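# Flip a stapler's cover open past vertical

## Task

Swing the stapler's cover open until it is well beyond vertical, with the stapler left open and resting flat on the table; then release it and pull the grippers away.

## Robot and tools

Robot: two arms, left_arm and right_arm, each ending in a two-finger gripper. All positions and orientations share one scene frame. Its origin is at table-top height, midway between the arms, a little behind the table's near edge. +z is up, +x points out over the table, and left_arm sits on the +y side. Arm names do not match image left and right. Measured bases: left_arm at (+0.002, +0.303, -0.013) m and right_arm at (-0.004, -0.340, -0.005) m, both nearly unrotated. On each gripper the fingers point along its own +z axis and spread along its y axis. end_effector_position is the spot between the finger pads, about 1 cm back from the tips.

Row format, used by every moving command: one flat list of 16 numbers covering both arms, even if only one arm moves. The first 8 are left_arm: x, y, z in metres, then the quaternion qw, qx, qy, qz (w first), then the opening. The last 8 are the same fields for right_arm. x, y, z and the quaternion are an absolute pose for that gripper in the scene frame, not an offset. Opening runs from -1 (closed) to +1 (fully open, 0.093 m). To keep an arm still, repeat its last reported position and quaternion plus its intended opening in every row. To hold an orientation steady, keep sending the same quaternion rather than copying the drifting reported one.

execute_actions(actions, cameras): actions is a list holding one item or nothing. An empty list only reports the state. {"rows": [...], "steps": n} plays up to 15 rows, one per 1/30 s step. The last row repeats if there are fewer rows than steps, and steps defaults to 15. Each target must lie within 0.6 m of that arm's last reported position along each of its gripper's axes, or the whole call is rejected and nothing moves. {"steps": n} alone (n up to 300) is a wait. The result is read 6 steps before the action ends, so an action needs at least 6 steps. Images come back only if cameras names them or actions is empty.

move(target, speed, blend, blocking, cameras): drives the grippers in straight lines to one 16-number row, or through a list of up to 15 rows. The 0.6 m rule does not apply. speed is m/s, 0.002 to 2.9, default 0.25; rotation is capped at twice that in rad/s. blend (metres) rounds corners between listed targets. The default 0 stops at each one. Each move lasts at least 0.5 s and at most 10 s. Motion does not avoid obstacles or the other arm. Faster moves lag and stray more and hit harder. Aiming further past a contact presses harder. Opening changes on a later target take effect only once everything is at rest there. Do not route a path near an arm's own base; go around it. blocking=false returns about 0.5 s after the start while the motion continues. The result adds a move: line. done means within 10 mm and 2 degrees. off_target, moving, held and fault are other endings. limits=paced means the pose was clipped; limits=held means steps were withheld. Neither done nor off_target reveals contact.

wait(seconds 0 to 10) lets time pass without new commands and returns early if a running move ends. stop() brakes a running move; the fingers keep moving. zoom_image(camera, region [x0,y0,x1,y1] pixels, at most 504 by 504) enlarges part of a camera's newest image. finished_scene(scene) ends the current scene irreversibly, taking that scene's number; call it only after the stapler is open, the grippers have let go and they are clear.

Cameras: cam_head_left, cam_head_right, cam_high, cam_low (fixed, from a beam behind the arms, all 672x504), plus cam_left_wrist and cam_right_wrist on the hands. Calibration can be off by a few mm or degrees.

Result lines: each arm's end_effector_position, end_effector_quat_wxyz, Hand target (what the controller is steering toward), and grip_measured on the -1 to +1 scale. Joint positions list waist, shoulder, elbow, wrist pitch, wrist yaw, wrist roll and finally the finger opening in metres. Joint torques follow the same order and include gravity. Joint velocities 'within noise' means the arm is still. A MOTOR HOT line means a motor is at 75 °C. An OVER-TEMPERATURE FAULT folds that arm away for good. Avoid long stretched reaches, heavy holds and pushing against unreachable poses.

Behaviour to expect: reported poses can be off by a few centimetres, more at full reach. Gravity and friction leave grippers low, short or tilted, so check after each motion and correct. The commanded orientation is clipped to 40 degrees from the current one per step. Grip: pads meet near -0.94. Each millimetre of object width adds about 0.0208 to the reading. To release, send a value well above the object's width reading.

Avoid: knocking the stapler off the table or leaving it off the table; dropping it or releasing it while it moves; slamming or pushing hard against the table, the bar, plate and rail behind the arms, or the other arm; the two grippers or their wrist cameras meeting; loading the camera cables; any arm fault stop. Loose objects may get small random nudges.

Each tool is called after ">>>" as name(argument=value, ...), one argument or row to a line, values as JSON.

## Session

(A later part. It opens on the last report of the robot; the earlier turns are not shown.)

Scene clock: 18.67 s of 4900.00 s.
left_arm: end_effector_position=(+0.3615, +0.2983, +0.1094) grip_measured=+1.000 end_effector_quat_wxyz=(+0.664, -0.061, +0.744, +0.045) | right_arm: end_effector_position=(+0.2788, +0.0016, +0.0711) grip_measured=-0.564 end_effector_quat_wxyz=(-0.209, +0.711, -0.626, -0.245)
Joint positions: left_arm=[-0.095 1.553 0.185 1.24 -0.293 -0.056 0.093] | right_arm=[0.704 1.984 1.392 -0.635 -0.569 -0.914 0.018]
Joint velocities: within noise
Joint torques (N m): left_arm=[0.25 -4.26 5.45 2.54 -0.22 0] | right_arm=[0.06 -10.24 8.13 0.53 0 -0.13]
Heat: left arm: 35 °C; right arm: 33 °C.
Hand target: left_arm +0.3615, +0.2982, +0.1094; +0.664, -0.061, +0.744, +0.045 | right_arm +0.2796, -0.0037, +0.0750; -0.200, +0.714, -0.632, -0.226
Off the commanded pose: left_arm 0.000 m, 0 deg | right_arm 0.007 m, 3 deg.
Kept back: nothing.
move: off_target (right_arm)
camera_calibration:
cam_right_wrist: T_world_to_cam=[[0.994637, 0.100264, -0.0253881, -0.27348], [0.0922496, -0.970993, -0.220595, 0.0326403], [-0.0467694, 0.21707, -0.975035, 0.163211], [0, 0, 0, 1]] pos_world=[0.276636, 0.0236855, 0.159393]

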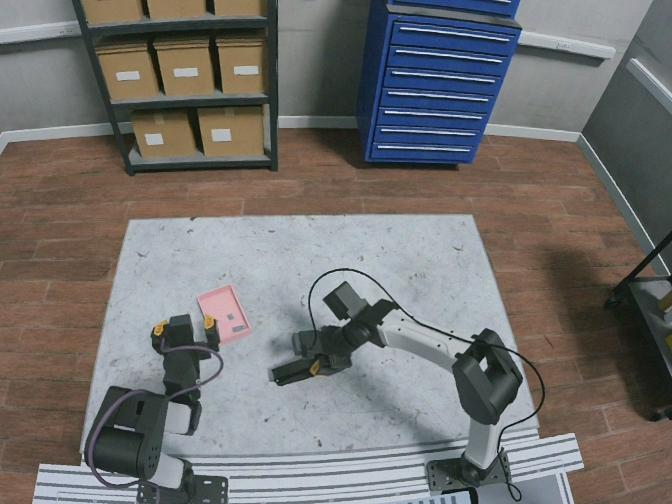

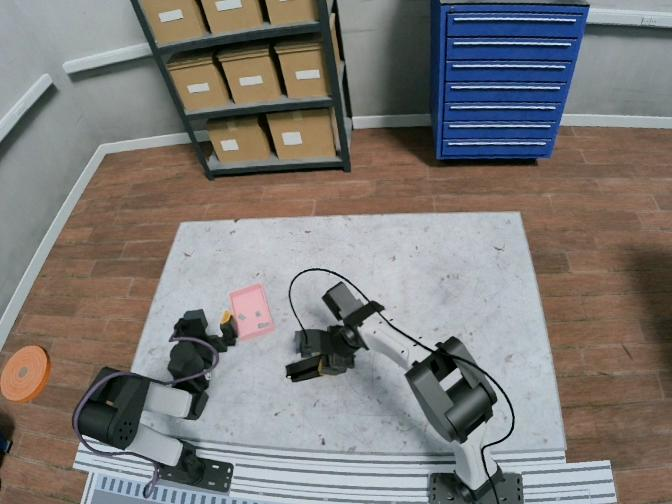

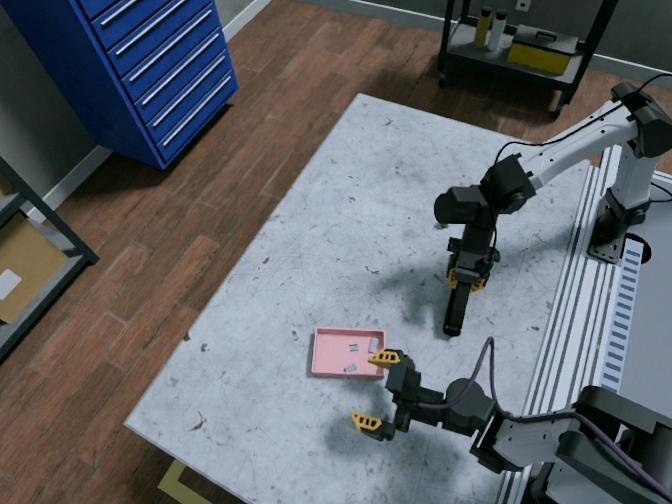

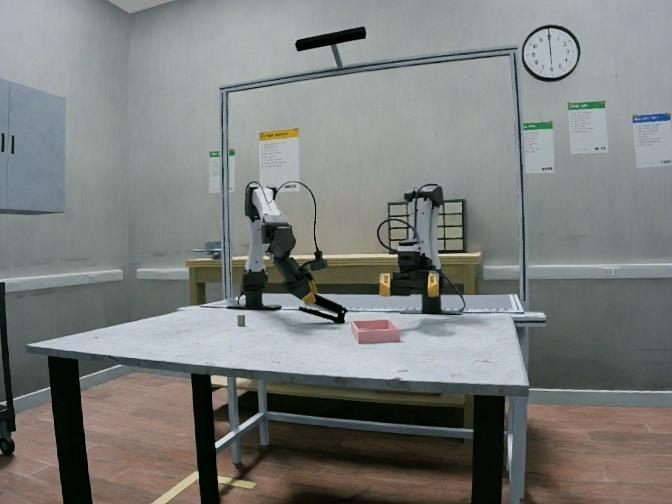

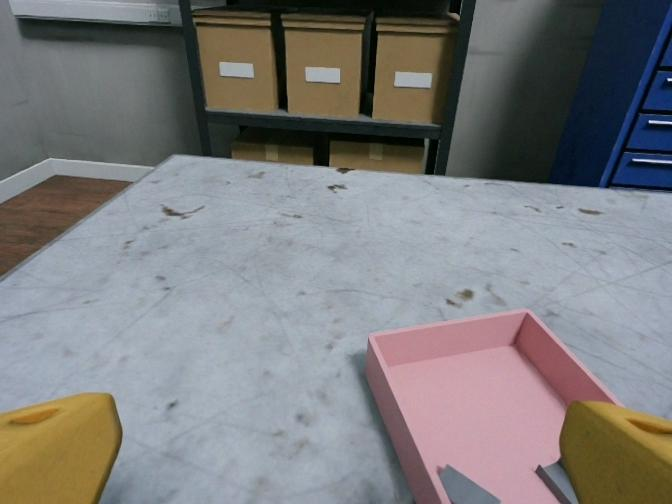

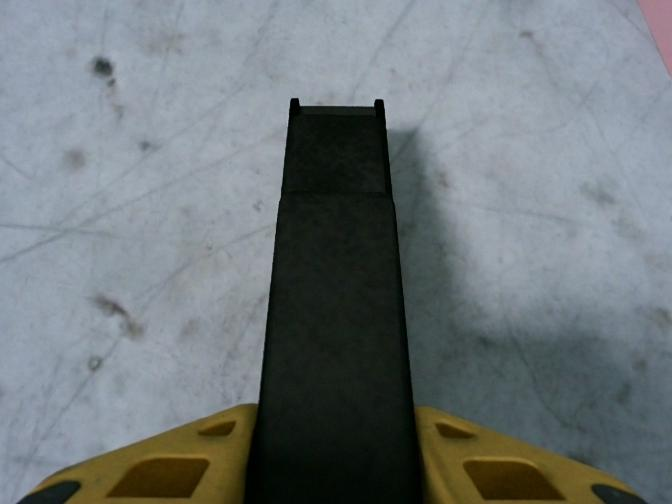

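>>> move(
  target=[
    [0.3615,0.2983,0.1094,0.664,-0.061,0.744,0.045,1, 0.287,-0.015,0.040,0.3059,-0.6644,0.5877,0.3458,-0.68],
    [0.3615,0.2983,0.1094,0.664,-0.061,0.744,0.045,1, 0.287,-0.015,0.040,0.3059,-0.6644,0.5877,0.3458,0.3],
  ],
  speed=0.08,
)

>>> zoom_image(
  camera="cam_low",
  region=[250, 260, 370, 340],
)

Scene clock: 26.83 s of 4900.00 s.
left_arm: end_effector_position=(+0.3615, +0.2983, +0.1094) grip_measured=+1.000 end_effector_quat_wxyz=(+0.664, -0.061, +0.744, +0.045) | right_arm: end_effector_position=(+0.2832, -0.0146, +0.0462) grip_measured=+0.298 end_effector_quat_wxyz=(-0.304, +0.670, -0.585, -0.342)
Joint positions: left_arm=[-0.095 1.553 0.185 1.24 -0.293 -0.056 0.093] | right_arm=[0.585 1.984 1.096 -0.183 -0.846 -0.908 0.06]
Joint velocities: within noise
Joint torques (N m): left_arm=[0.24 -4.25 5.45 2.54 -0.23 0] | right_arm=[-0.81 -7.1 5.53 1.45 -0.6 -0.01]
Heat: left arm: 36 °C; right arm: 34 °C.
Hand target: left_arm +0.3615, +0.2982, +0.1094; +0.664, -0.061, +0.744, +0.045 | right_arm +0.2869, -0.0151, +0.0401; -0.306, +0.665, -0.588, -0.346
Off the commanded pose: left_arm 0.000 m, 0 deg | right_arm 0.007 m, 1 deg.
Kept back: nothing.
move: done
camera_calibration:
cam_right_wrist: T_world_to_cam=[[0.994101, 0.107191, -0.0165261, -0.277079], [0.0849725, -0.864437, -0.495509, 0.0273772], [-0.0674001, 0.491182, -0.868446, 0.147579], [0, 0, 0, 1]] pos_world=[0.283065, -0.0191219, 0.137151]

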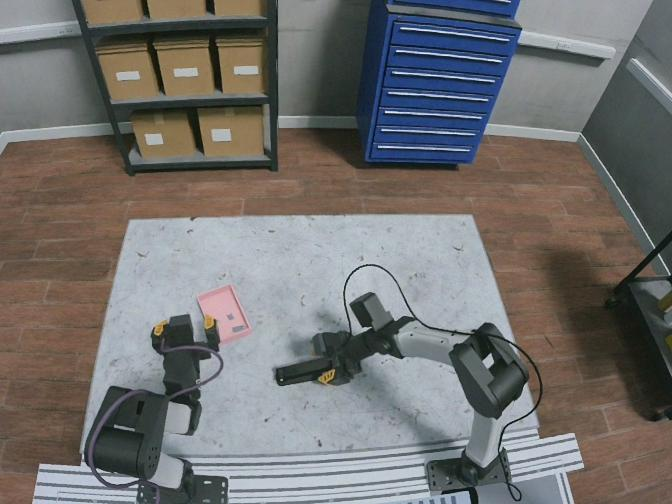

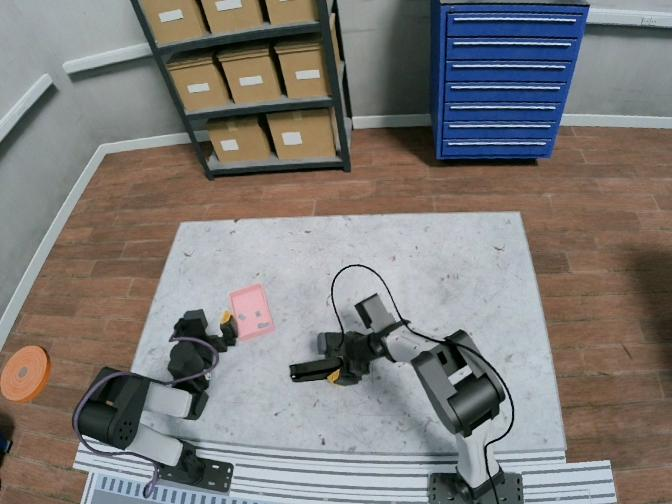

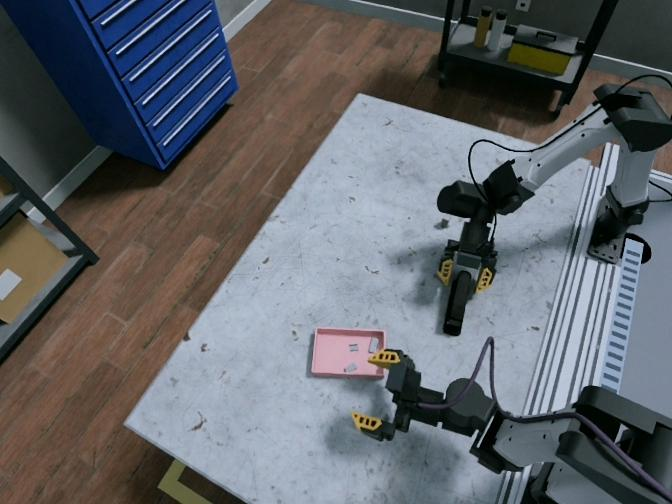

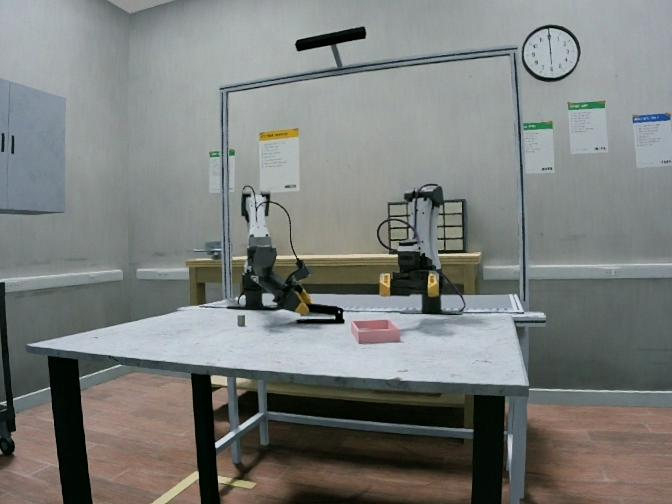

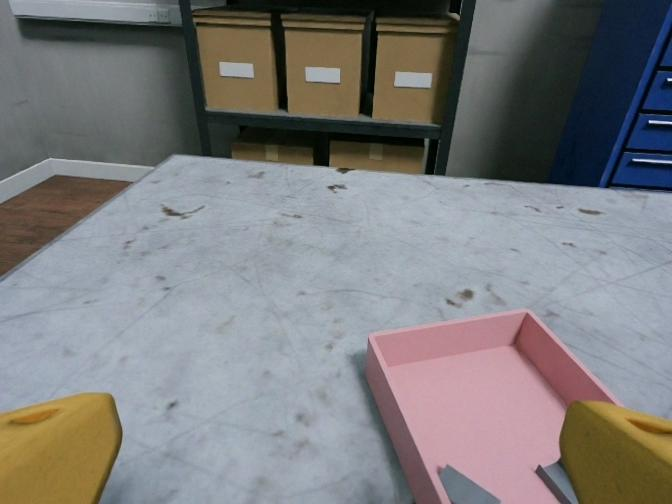

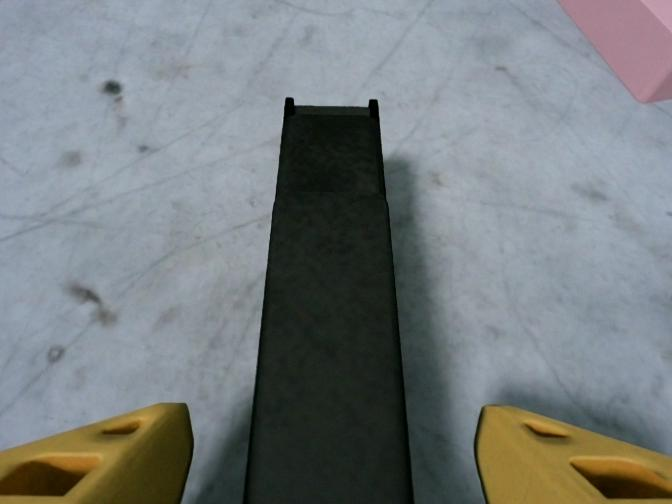

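Scaled by 4.200.

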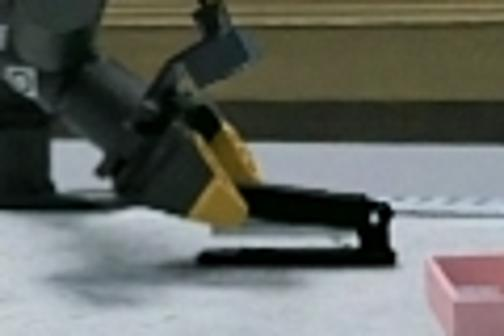

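>>> move(
  target=[
    [0.31,0.21,0.14,0.3165,0.6005,0.6788,-0.28,0.3, 0.292,-0.082,0.092,0.3059,-0.6644,0.5877,0.3458,0.3],
    [0.269,0.100,0.112,0.3165,0.6005,0.6788,-0.28,0.3, 0.289,-0.085,0.045,0.3705,-0.6209,0.5493,0.4188,0.3],
  ],
  speed=0.25,
)

>>> zoom_image(
  camera="cam_low",
  region=[210, 230, 390, 350],
)

>>> zoom_image(
  camera="cam_high",
  region=[400, 180, 580, 345],
)

Scene clock: 32.10 s of 4900.00 s.
left_arm: end_effector_position=(+0.2694, +0.1001, +0.1119) grip_measured=+0.302 end_effector_quat_wxyz=(+0.310, +0.598, +0.680, -0.289) | right_arm: end_effector_position=(+0.2868, -0.0858, +0.0438) grip_measured=+0.298 end_effector_quat_wxyz=(-0.361, +0.625, -0.555, -0.413)
Joint positions: left_arm=[-0.225 1.482 0.93 -0.606 0.803 0.985 0.06] | right_arm=[0.346 1.987 0.947 -0.156 -1.13 -1.117 0.06]
Joint velocities: within noise
Joint torques (N m): left_arm=[-0.36 -6.76 6 1.42 0.24 -0.07] | right_arm=[-0.44 -7.5 4.78 1.06 -0.84 0.02]
Heat: left arm: 36 °C; right arm: 35 °C.
Hand target: left_arm +0.2690, +0.1000, +0.1121; +0.316, +0.601, +0.679, -0.280 | right_arm +0.2889, -0.0851, +0.0450; -0.370, +0.622, -0.549, -0.419
Off the commanded pose: left_arm 0.000 m, 1 deg | right_arm 0.003 m, 1 deg.
Kept back: nothing.
move: done
camera_calibration:
cam_left_wrist: T_world_to_cam=[[-0.991931, -0.125315, 0.0192089, 0.278326], [-0.121904, 0.901176, -0.415958, 0.0250844], [0.0348151, -0.414944, -0.909181, 0.217933], [0, 0, 0, 1]] pos_world=[0.271551, 0.102703, 0.203228]
cam_right_wrist: T_world_to_cam=[[0.993797, 0.105649, -0.0347322, -0.272237], [0.0556899, -0.743085, -0.666876, -0.0093144], [-0.0962641, 0.660805, -0.744359, 0.198107], [0, 0, 0, 1]] pos_world=[0.290138, -0.10907, 0.131796]

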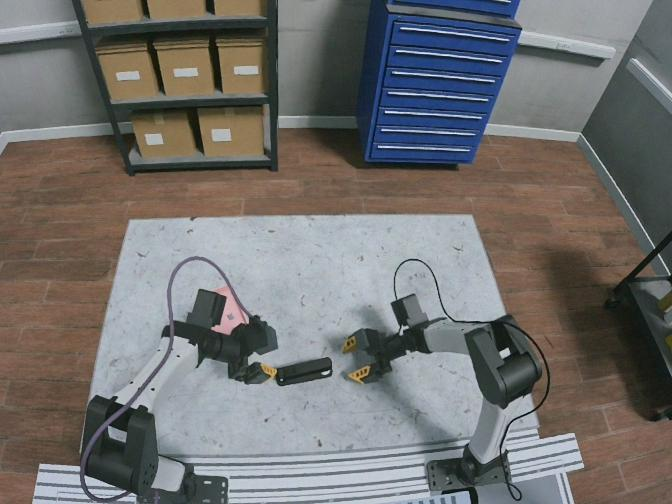

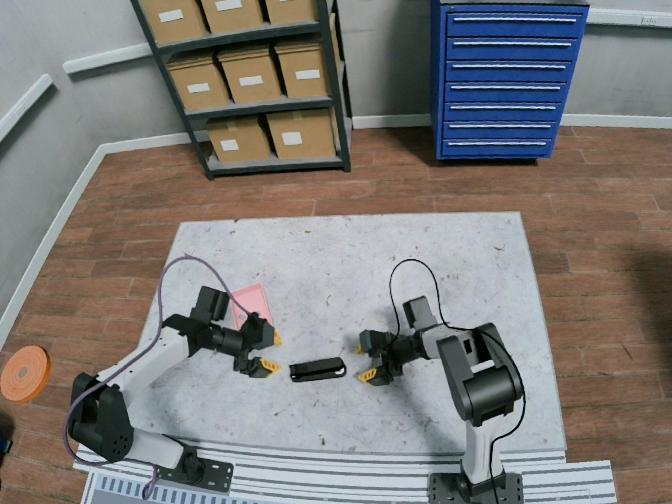

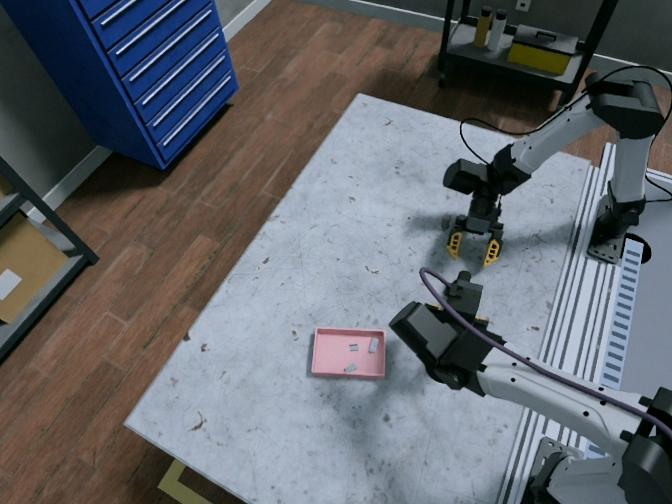

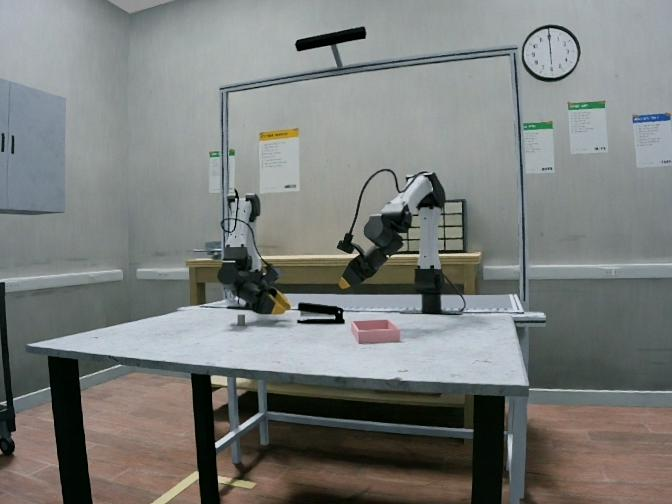

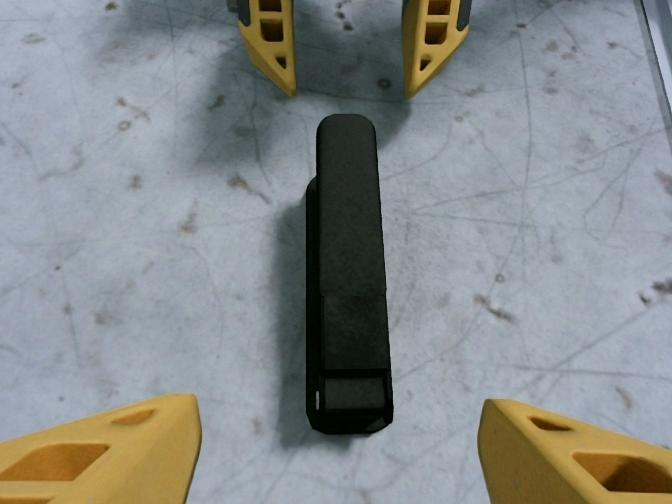

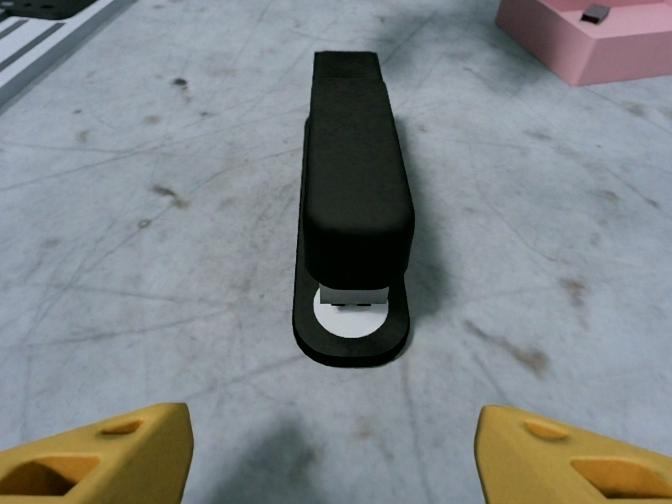

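Scaled by 2.800.

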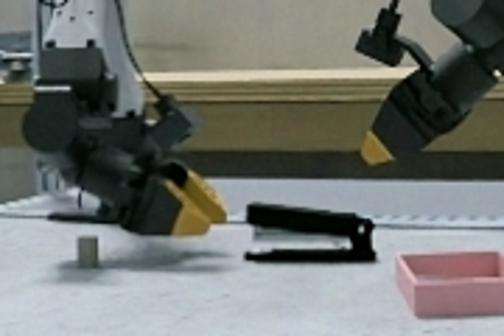

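Scaled by 2.800.

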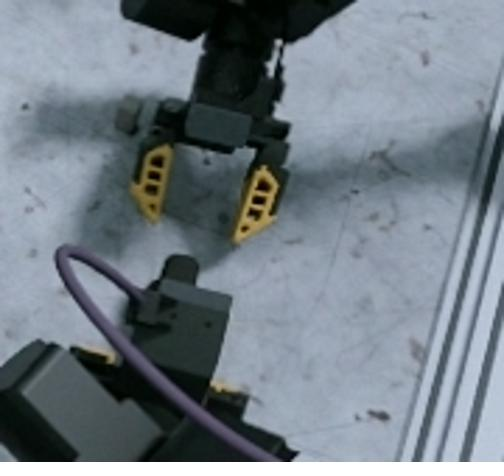

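>>> move(
  target=[0.2694,0.1001,0.1119,0.310,0.598,0.680,-0.289,0.3, 0.286,-0.018,0.030,0.3705,-0.6209,0.5493,0.4188,0.3],
  speed=0.12,
)

>>> zoom_image(
  camera="cam_low",
  region=[250, 260, 370, 340],
)

>>> zoom_image(
  camera="cam_left_wrist",
  region=[180, 0, 480, 225],
)

Scene clock: 35.10 s of 4900.00 s.
left_arm: end_effector_position=(+0.2700, +0.1001, +0.1120) grip_measured=+0.302 end_effector_quat_wxyz=(+0.311, +0.598, +0.681, -0.289) | right_arm: end_effector_position=(+0.2848, -0.0183, +0.0374) grip_measured=+0.298 end_effector_quat_wxyz=(-0.370, +0.623, -0.545, -0.422)
Joint positions: left_arm=[-0.225 1.482 0.93 -0.603 0.801 0.983 0.06] | right_arm=[0.525 2.07 0.945 0.259 -1.063 -0.766 0.06]
Joint velocities: within noise
Joint torques (N m): left_arm=[0.24 -5.45 7.66 1.18 0.4 0.02] | right_arm=[0.05 -7.23 4.52 1.68 -0.37 0.07]
Heat: left arm: 35 °C; right arm: 35 °C.
Hand target: left_arm +0.2694, +0.1001, +0.1120; +0.310, +0.598, +0.680, -0.289 | right_arm +0.2859, -0.0181, +0.0302; -0.370, +0.621, -0.549, -0.419
Off the commanded pose: left_arm 0.001 m, 0 deg | right_arm 0.007 m, 1 deg.
Kept back: nothing.
move: done
camera_calibration:
cam_left_wrist: T_world_to_cam=[[-0.991663, -0.12762, 0.0178289, 0.279359], [-0.123432, 0.901032, -0.415819, 0.0255592], [0.0370023, -0.414553, -0.909273, 0.217297], [0, 0, 0, 1]] pos_world=[0.272144, 0.102703, 0.20323]
cam_right_wrist: T_world_to_cam=[[0.993002, 0.115113, -0.0263709, -0.277533], [0.0654117, -0.722048, -0.688744, 0.0350767], [-0.0983242, 0.682199, -0.724525, 0.148764], [0, 0, 0, 1]] pos_world=[0.287923, -0.0442119, 0.124623]

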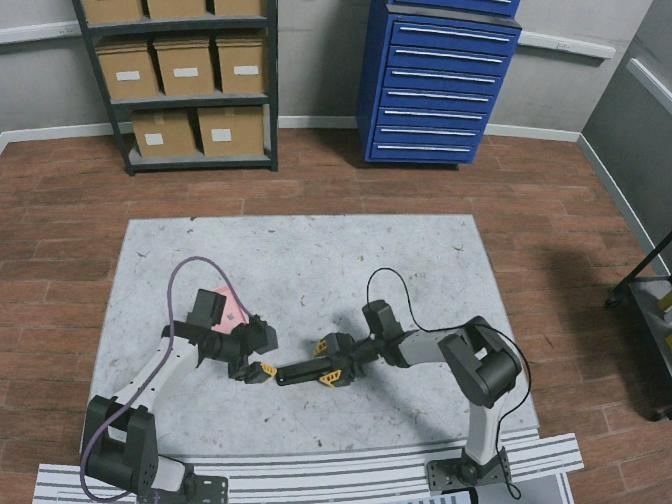

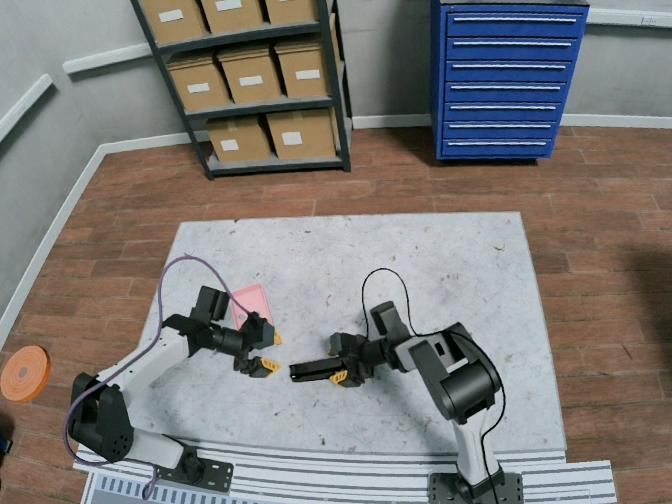

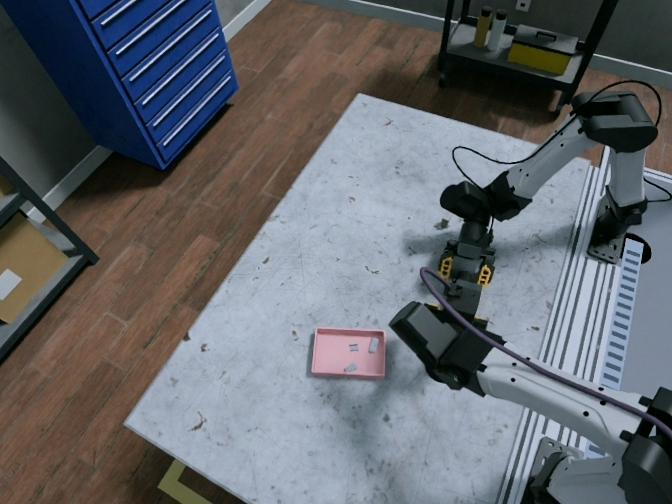

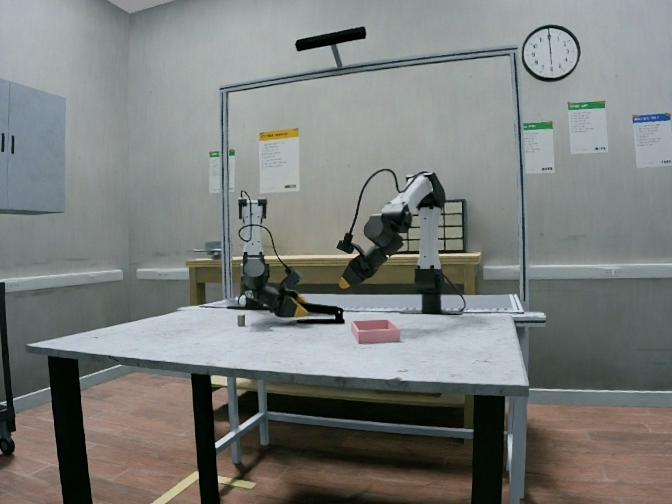

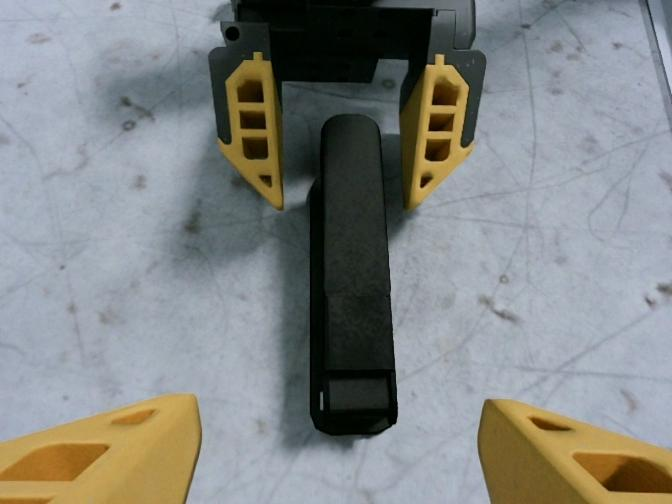

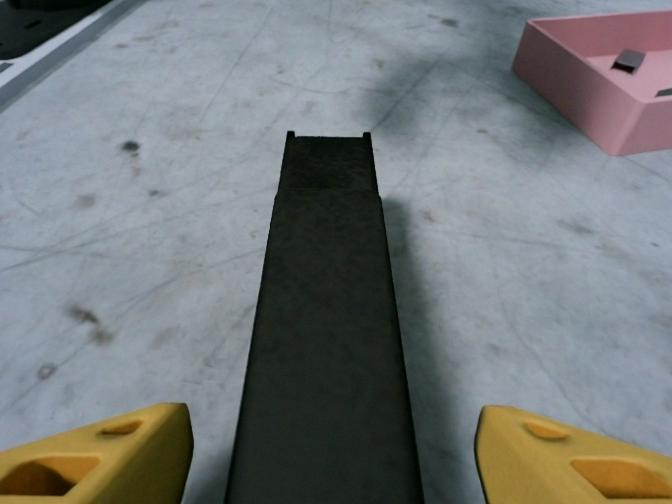

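Scaled by 4.200.

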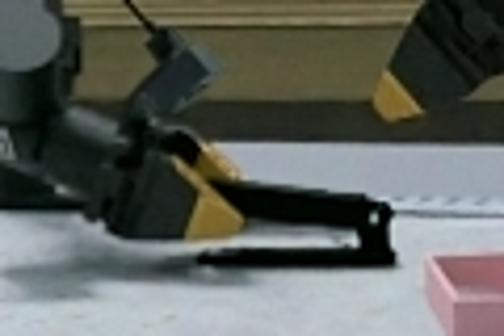

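Scaled by 1.680.

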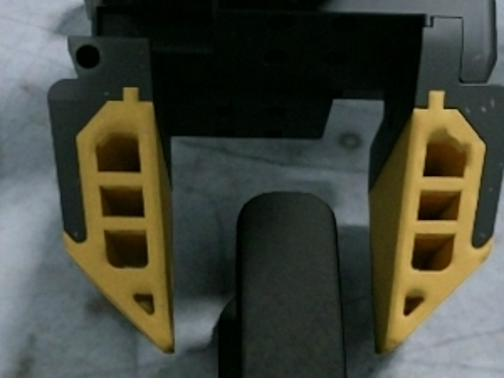

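>>> move(
  target=[0.2694,0.1001,0.1119,0.310,0.598,0.680,-0.289,0.3, 0.286,-0.018,0.018,0.3705,-0.6209,0.5493,0.4188,0.3],
  speed=0.06,
  cameras=["cam_low"],
)

>>> zoom_image(
  camera="cam_low",
  region=[250, 260, 370, 340],
)

Scene clock: 36.10 s of 4900.00 s.
left_arm: end_effector_position=(+0.2700, +0.1001, +0.1120) grip_measured=+0.302 end_effector_quat_wxyz=(+0.311, +0.598, +0.681, -0.289) | right_arm: end_effector_position=(+0.2837, -0.0192, +0.0234) grip_measured=+0.298 end_effector_quat_wxyz=(-0.367, +0.622, -0.548, -0.423)
Joint positions: left_arm=[-0.225 1.482 0.93 -0.603 0.801 0.983 0.06] | right_arm=[0.525 2.11 0.935 0.301 -1.062 -0.764 0.06]
Joint velocities: within noise
Joint torques (N m): left_arm=[0.23 -5.45 7.69 1.18 0.4 0.02] | right_arm=[0.17 -7.45 4.66 1.59 -0.4 0.02]
Heat: left arm: 35 °C; right arm: 35 °C.
Hand target: left_arm +0.2694, +0.1001, +0.1120; +0.310, +0.598, +0.680, -0.289 | right_arm +0.2859, -0.0181, +0.0181; -0.370, +0.621, -0.549, -0.419
Off the commanded pose: left_arm 0.001 m, 0 deg | right_arm 0.006 m, 1 deg.
Kept back: nothing.
move: done
Images, in order (width x height): cam_low 672x504.

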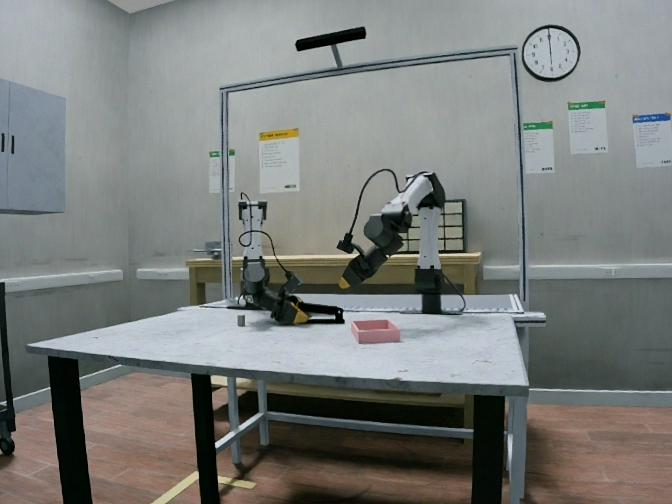

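Scaled by 4.200.

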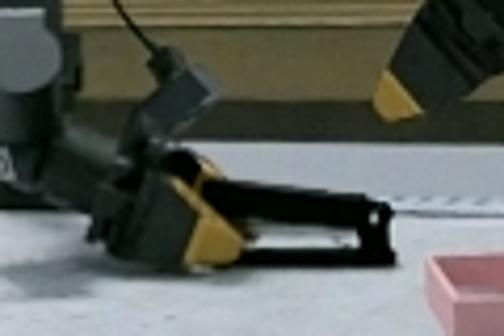

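>>> move(
  target=[
    [0.2694,0.1001,0.1119,0.310,0.598,0.680,-0.289,0.3, 0.286,-0.018,0.019,0.3705,-0.6209,0.5493,0.4188,-0.05],
    [0.2694,0.1001,0.1119,0.310,0.598,0.680,-0.289,0.3, 0.286,-0.018,0.019,0.3705,-0.6209,0.5493,0.4188,-0.45],
  ],
  speed=0.06,
)

>>> zoom_image(
  camera="cam_left_wrist",
  region=[180, 0, 480, 225],
)

>>> zoom_image(
  camera="cam_low",
  region=[250, 260, 370, 340],
)

Scene clock: 38.40 s of 4900.00 s.
left_arm: end_effector_position=(+0.2700, +0.1001, +0.1120) grip_measured=+0.302 end_effector_quat_wxyz=(+0.311, +0.598, +0.681, -0.289) | right_arm: end_effector_position=(+0.2842, -0.0188, +0.0242) grip_measured=-0.444 end_effector_quat_wxyz=(-0.369, +0.622, -0.546, -0.423)
Joint positions: left_arm=[-0.225 1.482 0.93 -0.603 0.801 0.983 0.06] | right_arm=[0.525 2.11 0.935 0.307 -1.063 -0.762 0.024]
Joint velocities: within noise
Joint torques (N m): left_arm=[0.24 -5.44 7.68 1.19 0.41 0.02] | right_arm=[0.06 -7.61 4.66 1.59 -0.38 0.01]
Heat: left arm: 34 °C; right arm: 36 °C.
Hand target: left_arm +0.2694, +0.1001, +0.1120; +0.310, +0.598, +0.680, -0.289 | right_arm +0.2860, -0.0181, +0.0191; -0.370, +0.621, -0.549, -0.419
Off the commanded pose: left_arm 0.001 m, 0 deg | right_arm 0.006 m, 1 deg.
Kept back: nothing.
move: done
camera_calibration:
cam_left_wrist: T_world_to_cam=[[-0.991663, -0.12762, 0.0178289, 0.279359], [-0.123432, 0.901032, -0.415819, 0.0255592], [0.0370023, -0.414553, -0.909273, 0.217297], [0, 0, 0, 1]] pos_world=[0.272144, 0.102703, 0.20323]
cam_right_wrist: T_world_to_cam=[[0.993018, 0.113628, -0.0316743, -0.277126], [0.0607915, -0.723075, -0.68809, 0.0269153], [-0.101089, 0.68136, -0.724934, 0.140252], [0, 0, 0, 1]] pos_world=[0.287733, -0.0446112, 0.111416]

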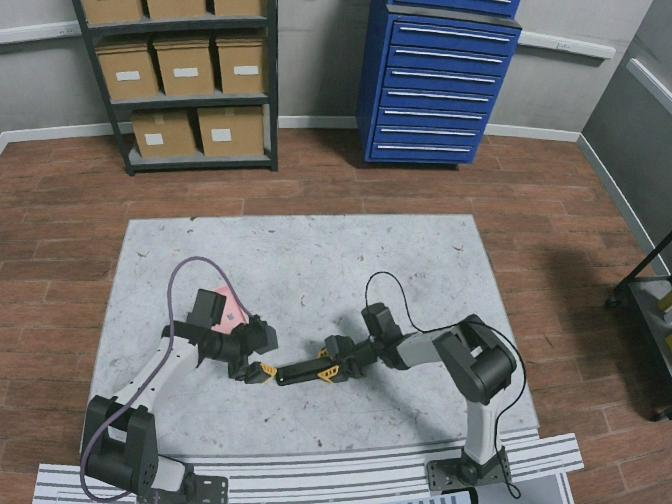

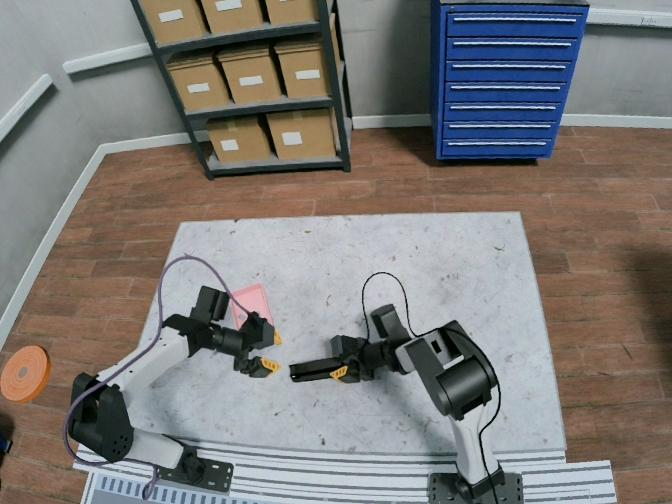

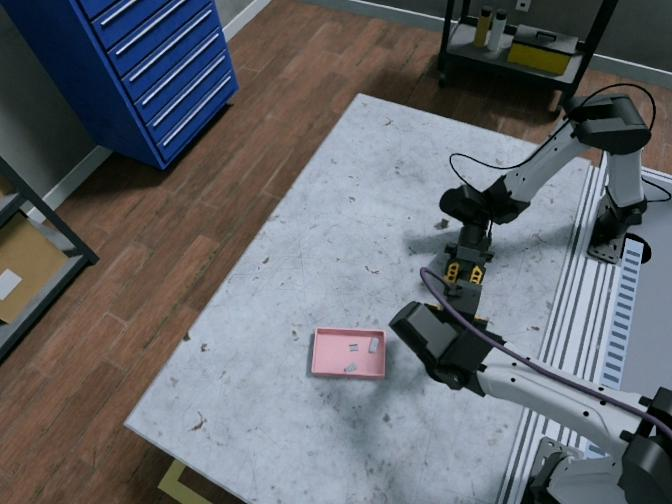

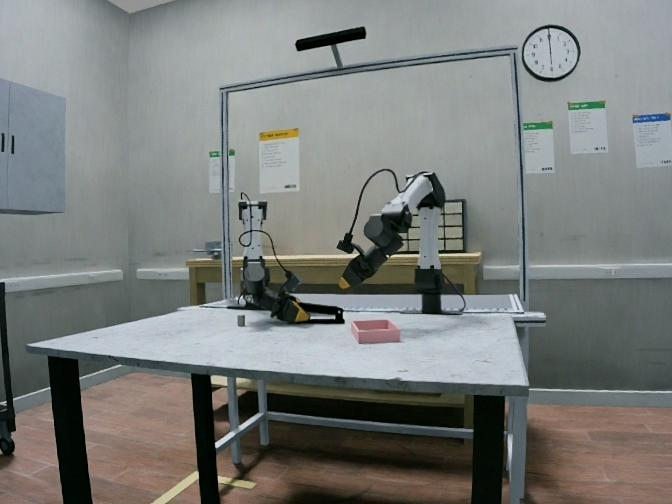

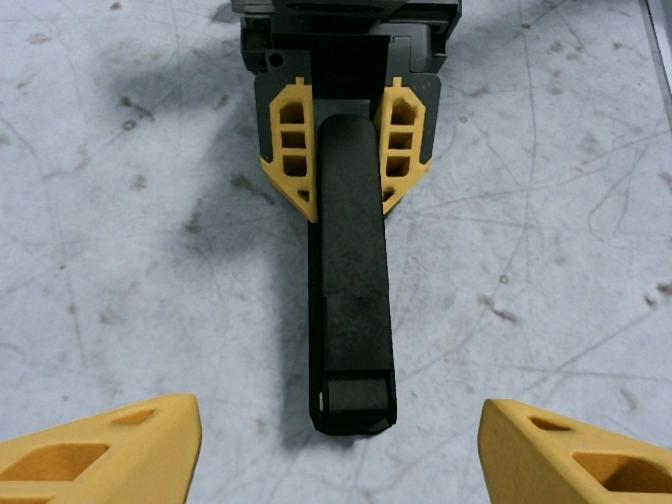

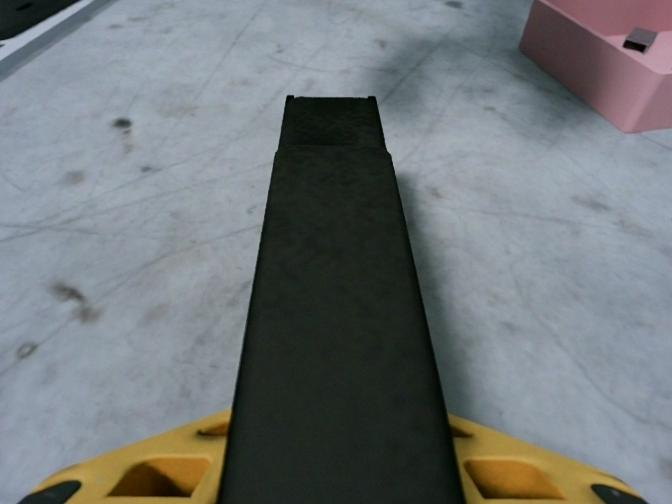

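Scaled by 1.680.

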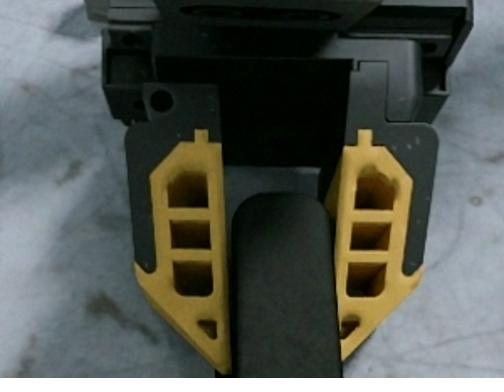

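Scaled by 4.200.

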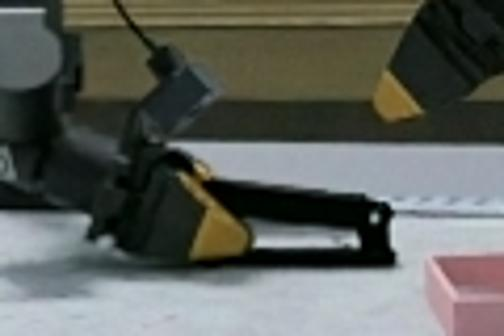

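>>> move(
  target=[
    [0.270,0.090,0.100,0.3458,0.5877,0.6644,-0.3059,0.3, 0.286,-0.018,0.019,0.3705,-0.6209,0.5493,0.4188,-0.6],
    [0.2755,0.0275,0.0450,0.3458,0.5877,0.6644,-0.3059,0.3, 0.286,-0.018,0.019,0.3705,-0.6209,0.5493,0.4188,-0.6],
  ],
  speed=0.08,
)

>>> zoom_image(
  camera="cam_low",
  region=[250, 240, 400, 340],
)

>>> zoom_image(
  camera="cam_head_right",
  region=[230, 310, 400, 410],
)

Scene clock: 42.03 s of 4900.00 s.
left_arm: end_effector_position=(+0.2757, +0.0264, +0.0515) grip_measured=+0.302 end_effector_quat_wxyz=(+0.347, +0.589, +0.660, -0.311) | right_arm: end_effector_position=(+0.2842, -0.0187, +0.0242) grip_measured=-0.551 end_effector_quat_wxyz=(-0.369, +0.622, -0.546, -0.423)
Joint positions: left_arm=[-0.436 1.69 0.763 0.045 0.755 0.683 0.06] | right_arm=[0.525 2.11 0.935 0.308 -1.063 -0.762 0.019]
Joint velocities: within noise
Joint torques (N m): left_arm=[0.01 -5.87 5.56 1.99 0.11 -0.07] | right_arm=[0.05 -7.72 4.68 1.58 -0.41 0.01]
Heat: left arm: 34 °C; right arm: 36 °C.
Hand target: left_arm +0.2754, +0.0276, +0.0452; +0.346, +0.588, +0.664, -0.306 | right_arm +0.2860, -0.0181, +0.0191; -0.370, +0.621, -0.549, -0.419
Off the commanded pose: left_arm 0.007 m, 1 deg | right_arm 0.006 m, 1 deg.
Kept back: nothing.
move: done
camera_calibration:
cam_left_wrist: T_world_to_cam=[[-0.992707, -0.120547, -0.000998031, 0.27775], [-0.103936, 0.860055, -0.499502, 0.0675371], [0.0610717, -0.495755, -0.866312, 0.124932], [0, 0, 0, 1]] pos_world=[0.275114, 0.0373319, 0.142242]
cam_right_wrist: T_world_to_cam=[[0.99302, 0.113715, -0.0313101, -0.277159], [0.0610905, -0.722956, -0.688188, 0.0269146], [-0.100893, 0.681471, -0.724857, 0.140265], [0, 0, 0, 1]] pos_world=[0.287732, -0.0446114, 0.111517]

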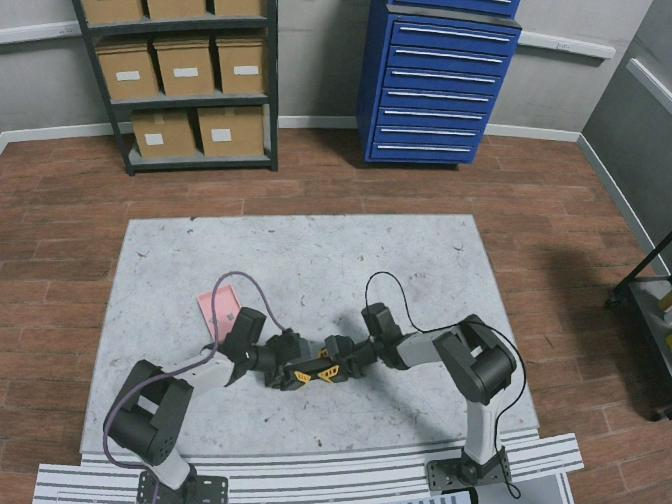

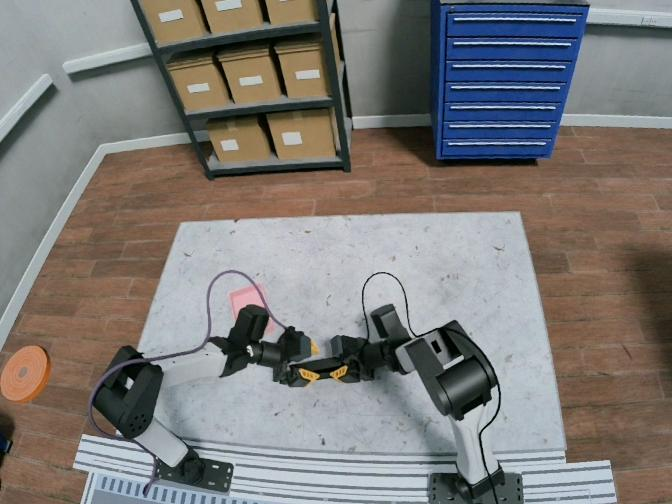

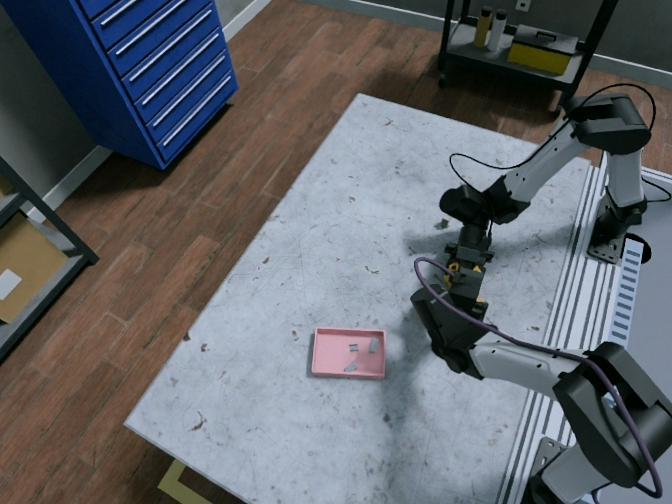

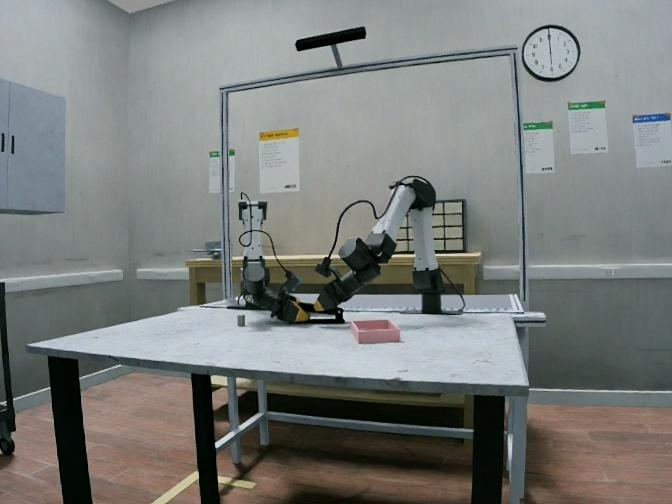

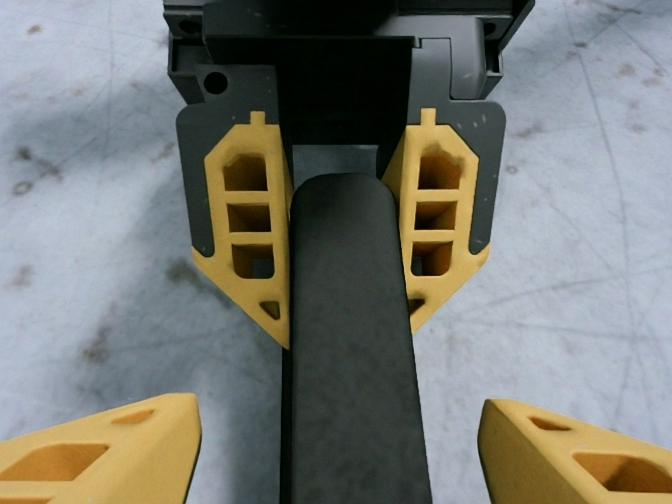

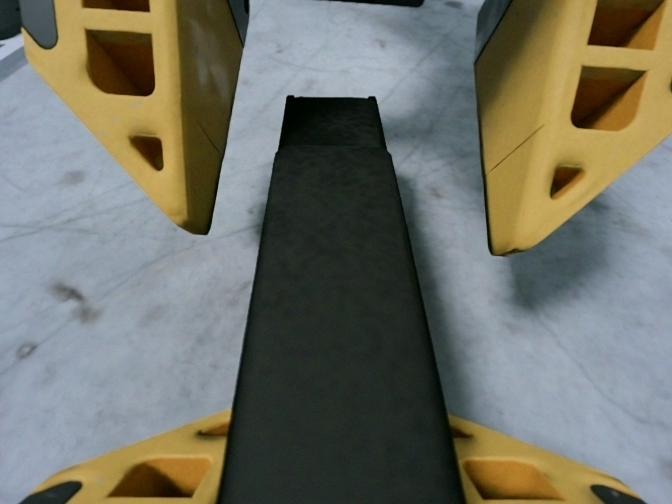

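Scaled by 3.360.

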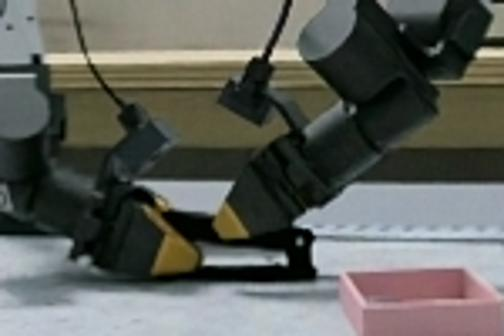

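Scaled by 2.965.

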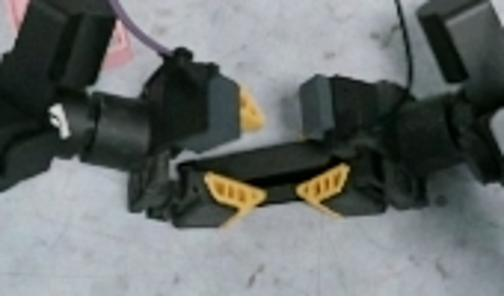

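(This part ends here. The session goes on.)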